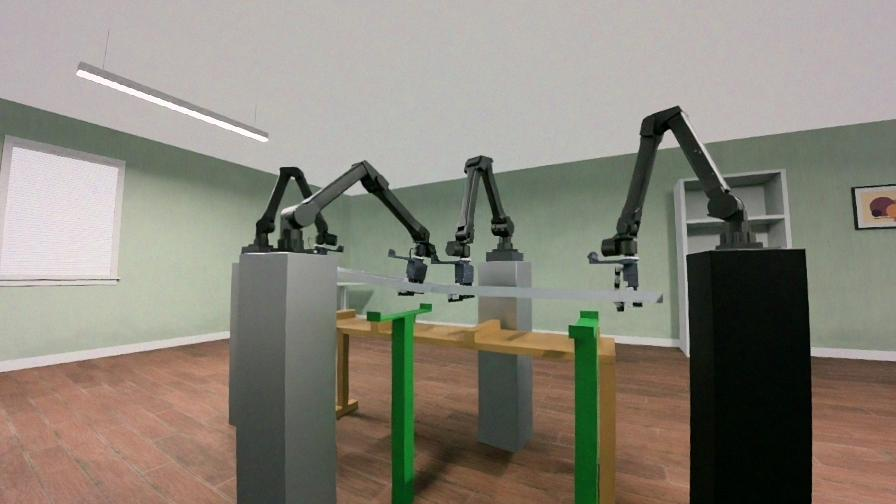

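Call:
move:
  arm1: {"target": [-0.75, -0.215, 0.832, 0, 0.7071, 0.7071, 0], "speed": 0.07}
  arm2: {"target": [-0.08, -0.204, 0.868, 0, 0.7071, 0.7071, 0], "speed": 0.07}
  arm3: {"target": [0.199, -0.215, 0.925, 0.0524, 0.7052, 0.7052, 0.0524], "speed": 0.07}
  arm4: {"target": [0.758, -0.168, 0.94, -0.0524, 0.7052, -0.7052, 0.0524], "speed": 0.07}
  cameras: ["cam_low", "cam_high"]

Scene clock: 57.37 s.
Joint torques (N m): arm1=[-0.32 -15.21 1.43 0.44 -0.01 0.76] | arm2=[0.21 -19.49 8.38 -2.91 0.31 0.55] | arm3=[-0.62 -22.3 6.75 -1.61 -0.63 -0.03] | arm4=[-0.38 -14.04 1.63 -0.77 -1.02 -0.17]
Heat: arm1: hottest joint2_rad 30 °C; arm2: hottest joint1_rad 27 °C; arm3: hottest joint2_rad 48 °C; arm4: hottest joint2_rad 30 °C.
move: arm1 off_target; arm2 off_target; arm3 off_target; arm4 off_target
Joint velocities: within noise
arm1.joint_positions: joint1_rad=-0.029 joint2_rad=+1.846 joint3_rad=+0.554 joint4_rad=-0.309 joint5_rad=-0.005 joint6_rad=+0.001 hand_index_mcp=+0.782 hand_index_abd=-0.015 hand_index_pip=-0.689 hand_index_dip=-0.034 hand_middle_mcp=+0.781 hand_middle_abd=-0.011 hand_middle_pip=-0.697 hand_middle_dip=-0.062 hand_ring_mcp=+0.778 hand_ring_abd=-0.005 hand_ring_pip=-0.720 hand_ring_dip=-0.067 hand_thumb_cmc=-0.568 hand_thumb_axl=+0.682 hand_thumb_mcp=-0.747 hand_thumb_ipl=+0.181 hand_current_limit=+0.400 hand_speed=-0.600
arm1.joint_status: not commanded
arm1.hand_state: blocked,goal,blocked,blocked,blocked,goal,blocked,blocked,blocked,goal,blocked,blocked,goal,goal,blocked,goal
arm1.index_mcp_current_ma: 118
arm1.index_abd_current_ma: -50
arm1.index_pip_current_ma: 385
arm1.index_dip_current_ma: 284
arm1.middle_mcp_current_ma: 114
arm1.middle_abd_current_ma: -33
arm1.middle_pip_current_ma: 385
arm1.middle_dip_current_ma: 155
arm1.ring_mcp_current_ma: 101
arm1.ring_abd_current_ma: -15
arm1.ring_pip_current_ma: 351
arm1.ring_dip_current_ma: 134
arm1.thumb_cmc_current_ma: 7
arm1.thumb_axl_current_ma: 17
arm1.thumb_mcp_current_ma: 214
arm1.thumb_ipl_current_ma: 67
arm1.hand_goal_index_mcp: 0.754
arm1.hand_goal_index_abd: 0.000
arm1.hand_goal_index_pip: -0.800
arm1.hand_goal_index_dip: -0.100
arm1.hand_goal_middle_mcp: 0.754
arm1.hand_goal_middle_abd: 0.000
arm1.hand_goal_middle_pip: -0.800
arm1.hand_goal_middle_dip: -0.100
arm1.hand_goal_ring_mcp: 0.754
arm1.hand_goal_ring_abd: 0.000
arm1.hand_goal_ring_pip: -0.800
arm1.hand_goal_ring_dip: -0.100
arm1.hand_goal_thumb_cmc: -0.570
arm1.hand_goal_thumb_axl: 0.678
arm1.hand_goal_thumb_mcp: -0.786
arm1.hand_goal_thumb_ipl: 0.168
arm1.hand: x=-0.7560 y=-0.2178 z=+0.8145 quat_wxyz=(-0.012, +0.693, +0.720, -0.014) (m; scene frame)
arm1.hand_target: x=-0.7500 y=-0.2150 z=+0.8308 quat_wxyz=(-0.001, +0.707, +0.708, +0.001) (m; scene frame)
arm1.hand_status: off_target (0.019 m and 3.0 deg from the pose sent, 0.152 m and 3.2 deg at the start)
arm2.joint_positions: joint1_rad=-0.034 joint2_rad=+2.170 joint3_rad=+1.150 joint4_rad=-0.562 joint5_rad=-0.019 joint6_rad=+1.365 hand_index_mcp=+0.779 hand_index_abd=-0.012 hand_index_pip=-0.705 hand_index_dip=-0.013 hand_middle_mcp=+0.779 hand_middle_abd=-0.012 hand_middle_pip=-0.725 hand_middle_dip=-0.029 hand_ring_mcp=+0.778 hand_ring_abd=-0.009 hand_ring_pip=-0.738 hand_ring_dip=-0.052 hand_thumb_cmc=-0.568 hand_thumb_axl=+0.677 hand_thumb_mcp=-0.742 hand_thumb_ipl=+0.181 hand_current_limit=+0.400 hand_speed=-0.600
arm2.joint_status: not commanded
arm2.hand_state: blocked,goal,blocked,blocked,blocked,goal,blocked,blocked,blocked,goal,blocked,blocked,goal,goal,blocked,goal
arm2.index_mcp_current_ma: 78
arm2.index_abd_current_ma: -25
arm2.index_pip_current_ma: 365
arm2.index_dip_current_ma: 331
arm2.middle_mcp_current_ma: 78
arm2.middle_abd_current_ma: -26
arm2.middle_pip_current_ma: 276
arm2.middle_dip_current_ma: 261
arm2.ring_mcp_current_ma: 75
arm2.ring_abd_current_ma: -19
arm2.ring_pip_current_ma: 219
arm2.ring_dip_current_ma: 164
arm2.thumb_cmc_current_ma: 4
arm2.thumb_axl_current_ma: -2
arm2.thumb_mcp_current_ma: 198
arm2.thumb_ipl_current_ma: 48
arm2.hand_goal_index_mcp: 0.754
arm2.hand_goal_index_abd: 0.000
arm2.hand_goal_index_pip: -0.800
arm2.hand_goal_index_dip: -0.100
arm2.hand_goal_middle_mcp: 0.754
arm2.hand_goal_middle_abd: 0.000
arm2.hand_goal_middle_pip: -0.800
arm2.hand_goal_middle_dip: -0.100
arm2.hand_goal_ring_mcp: 0.754
arm2.hand_goal_ring_abd: 0.000
arm2.hand_goal_ring_pip: -0.800
arm2.hand_goal_ring_dip: -0.100
arm2.hand_goal_thumb_cmc: -0.570
arm2.hand_goal_thumb_axl: 0.678
arm2.hand_goal_thumb_mcp: -0.786
arm2.hand_goal_thumb_ipl: 0.168
arm2.hand: x=-0.0773 y=-0.2145 z=+0.8348 quat_wxyz=(+0.000, +0.693, +0.721, -0.005) (m; scene frame)
arm2.hand_target: x=-0.0798 y=-0.2045 z=+0.8665 quat_wxyz=(-0.001, +0.707, +0.708, +0.001) (m; scene frame)
arm2.hand_status: off_target (0.035 m and 2.3 deg from the pose sent, 0.163 m and 2.5 deg at the start)
arm3.joint_positions: joint1_rad=-0.305 joint2_rad=+2.099 joint3_rad=+1.280 joint4_rad=-0.854 joint5_rad=-0.131 joint6_rad=-1.763 hand_index_mcp=+0.801 hand_index_abd=-0.002 hand_index_pip=-0.690 hand_index_dip=-0.058 hand_middle_mcp=+0.825 hand_middle_abd=+0.016 hand_middle_pip=-0.703 hand_middle_dip=-0.071 hand_ring_mcp=+0.846 hand_ring_abd=+0.023 hand_ring_pip=-0.674 hand_ring_dip=-0.073 hand_thumb_cmc=-0.567 hand_thumb_axl=+0.680 hand_thumb_mcp=-0.749 hand_thumb_ipl=+0.184 hand_current_limit=+0.400 hand_speed=-0.600
arm3.joint_status: not commanded
arm3.hand_state: blocked,goal,blocked,blocked,blocked,goal,blocked,blocked,blocked,blocked,blocked,blocked,goal,goal,blocked,goal
arm3.index_mcp_current_ma: 65
arm3.index_abd_current_ma: 0
arm3.index_pip_current_ma: 243
arm3.index_dip_current_ma: 47
arm3.middle_mcp_current_ma: 129
arm3.middle_abd_current_ma: 7
arm3.middle_pip_current_ma: 196
arm3.middle_dip_current_ma: 25
arm3.ring_mcp_current_ma: 200
arm3.ring_abd_current_ma: 13
arm3.ring_pip_current_ma: 308
arm3.ring_dip_current_ma: 22
arm3.thumb_cmc_current_ma: 1
arm3.thumb_axl_current_ma: 0
arm3.thumb_mcp_current_ma: 59
arm3.thumb_ipl_current_ma: 14
arm3.hand_goal_index_mcp: 0.754
arm3.hand_goal_index_abd: 0.000
arm3.hand_goal_index_pip: -0.800
arm3.hand_goal_index_dip: -0.100
arm3.hand_goal_middle_mcp: 0.754
arm3.hand_goal_middle_abd: 0.000
arm3.hand_goal_middle_pip: -0.800
arm3.hand_goal_middle_dip: -0.100
arm3.hand_goal_ring_mcp: 0.754
arm3.hand_goal_ring_abd: 0.000
arm3.hand_goal_ring_pip: -0.800
arm3.hand_goal_ring_dip: -0.100
arm3.hand_goal_thumb_cmc: -0.570
arm3.hand_goal_thumb_axl: 0.678
arm3.hand_goal_thumb_mcp: -0.786
arm3.hand_goal_thumb_ipl: 0.168
arm3.hand: x=+0.2034 y=-0.2012 z=+0.8686 quat_wxyz=(+0.029, +0.703, +0.707, +0.077) (m; scene frame)
arm3.hand_target: x=+0.1998 y=-0.2142 z=+0.9217 quat_wxyz=(+0.053, +0.705, +0.705, +0.052) (m; scene frame)
arm3.hand_status: off_target (0.058 m and 3.8 deg from the pose sent, 0.146 m and 3.6 deg at the start)
arm4.joint_positions: joint1_rad=+0.056 joint2_rad=+1.769 joint3_rad=+0.630 joint4_rad=-0.572 joint5_rad=-0.009 joint6_rad=+0.187 hand_index_mcp=+0.781 hand_index_abd=+0.006 hand_index_pip=-0.703 hand_index_dip=-0.039 hand_middle_mcp=+0.782 hand_middle_abd=+0.005 hand_middle_pip=-0.704 hand_middle_dip=-0.041 hand_ring_mcp=+0.783 hand_ring_abd=+0.007 hand_ring_pip=-0.695 hand_ring_dip=-0.040 hand_thumb_cmc=-0.567 hand_thumb_axl=+0.676 hand_thumb_mcp=-0.750 hand_thumb_ipl=+0.185 hand_current_limit=+0.400 hand_speed=-0.600
arm4.joint_status: not commanded
arm4.hand_state: blocked,goal,blocked,blocked,blocked,goal,blocked,blocked,blocked,goal,blocked,blocked,goal,goal,blocked,goal
arm4.index_mcp_current_ma: 45
arm4.index_abd_current_ma: 4
arm4.index_pip_current_ma: 264
arm4.index_dip_current_ma: 136
arm4.middle_mcp_current_ma: 46
arm4.middle_abd_current_ma: 3
arm4.middle_pip_current_ma: 262
arm4.middle_dip_current_ma: 130
arm4.ring_mcp_current_ma: 50
arm4.ring_abd_current_ma: 5
arm4.ring_pip_current_ma: 299
arm4.ring_dip_current_ma: 133
arm4.thumb_cmc_current_ma: 1
arm4.thumb_axl_current_ma: -1
arm4.thumb_mcp_current_ma: 90
arm4.thumb_ipl_current_ma: 31
arm4.hand_goal_index_mcp: 0.754
arm4.hand_goal_index_abd: 0.000
arm4.hand_goal_index_pip: -0.800
arm4.hand_goal_index_dip: -0.100
arm4.hand_goal_middle_mcp: 0.754
arm4.hand_goal_middle_abd: 0.000
arm4.hand_goal_middle_pip: -0.800
arm4.hand_goal_middle_dip: -0.100
arm4.hand_goal_ring_mcp: 0.754
arm4.hand_goal_ring_abd: 0.000
arm4.hand_goal_ring_pip: -0.800
arm4.hand_goal_ring_dip: -0.100
arm4.hand_goal_thumb_cmc: -0.570
arm4.hand_goal_thumb_axl: 0.678
arm4.hand_goal_thumb_mcp: -0.786
arm4.hand_goal_thumb_ipl: 0.168
arm4.hand: x=+0.7532 y=-0.1695 z=+0.9266 quat_wxyz=(-0.062, +0.705, -0.706, +0.043) (m; scene frame)
arm4.hand_target: x=+0.7577 y=-0.1682 z=+0.9390 quat_wxyz=(-0.052, +0.705, -0.705, +0.052) (m; scene frame)
arm4.hand_status: off_target (0.014 m and 1.6 deg from the pose sent, 0.151 m and 3.0 deg at the start)
pictures: cam_high, cam_low

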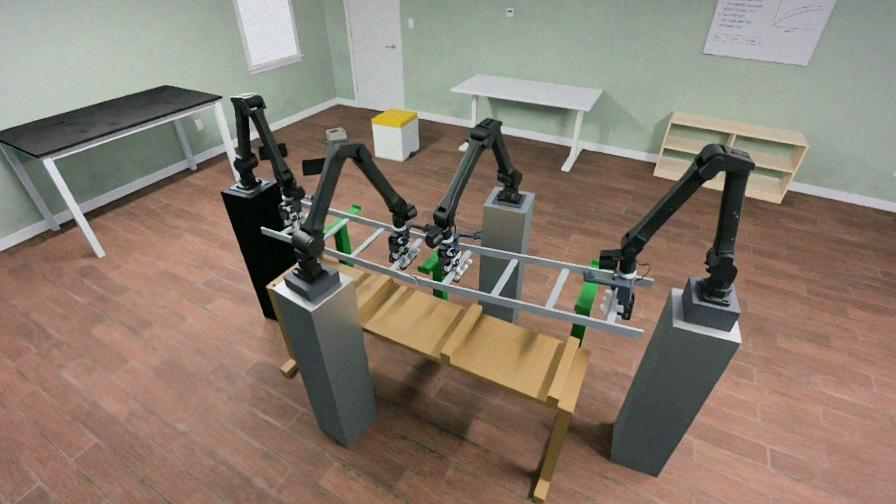

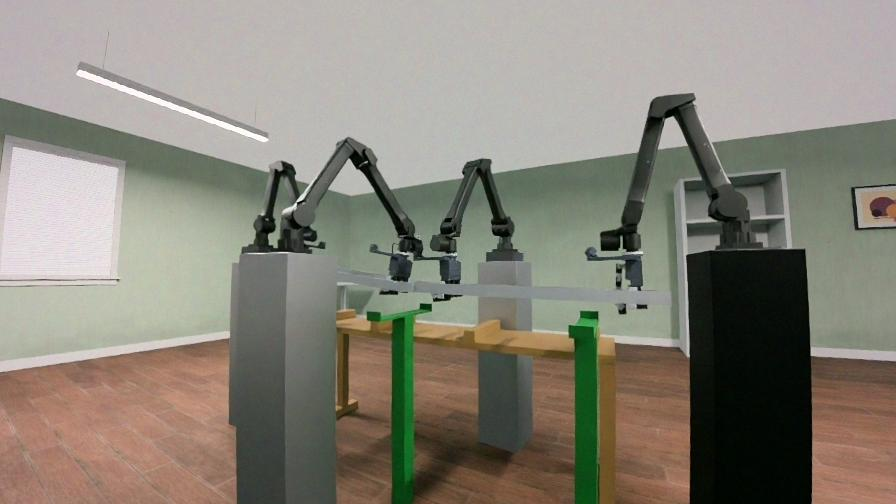

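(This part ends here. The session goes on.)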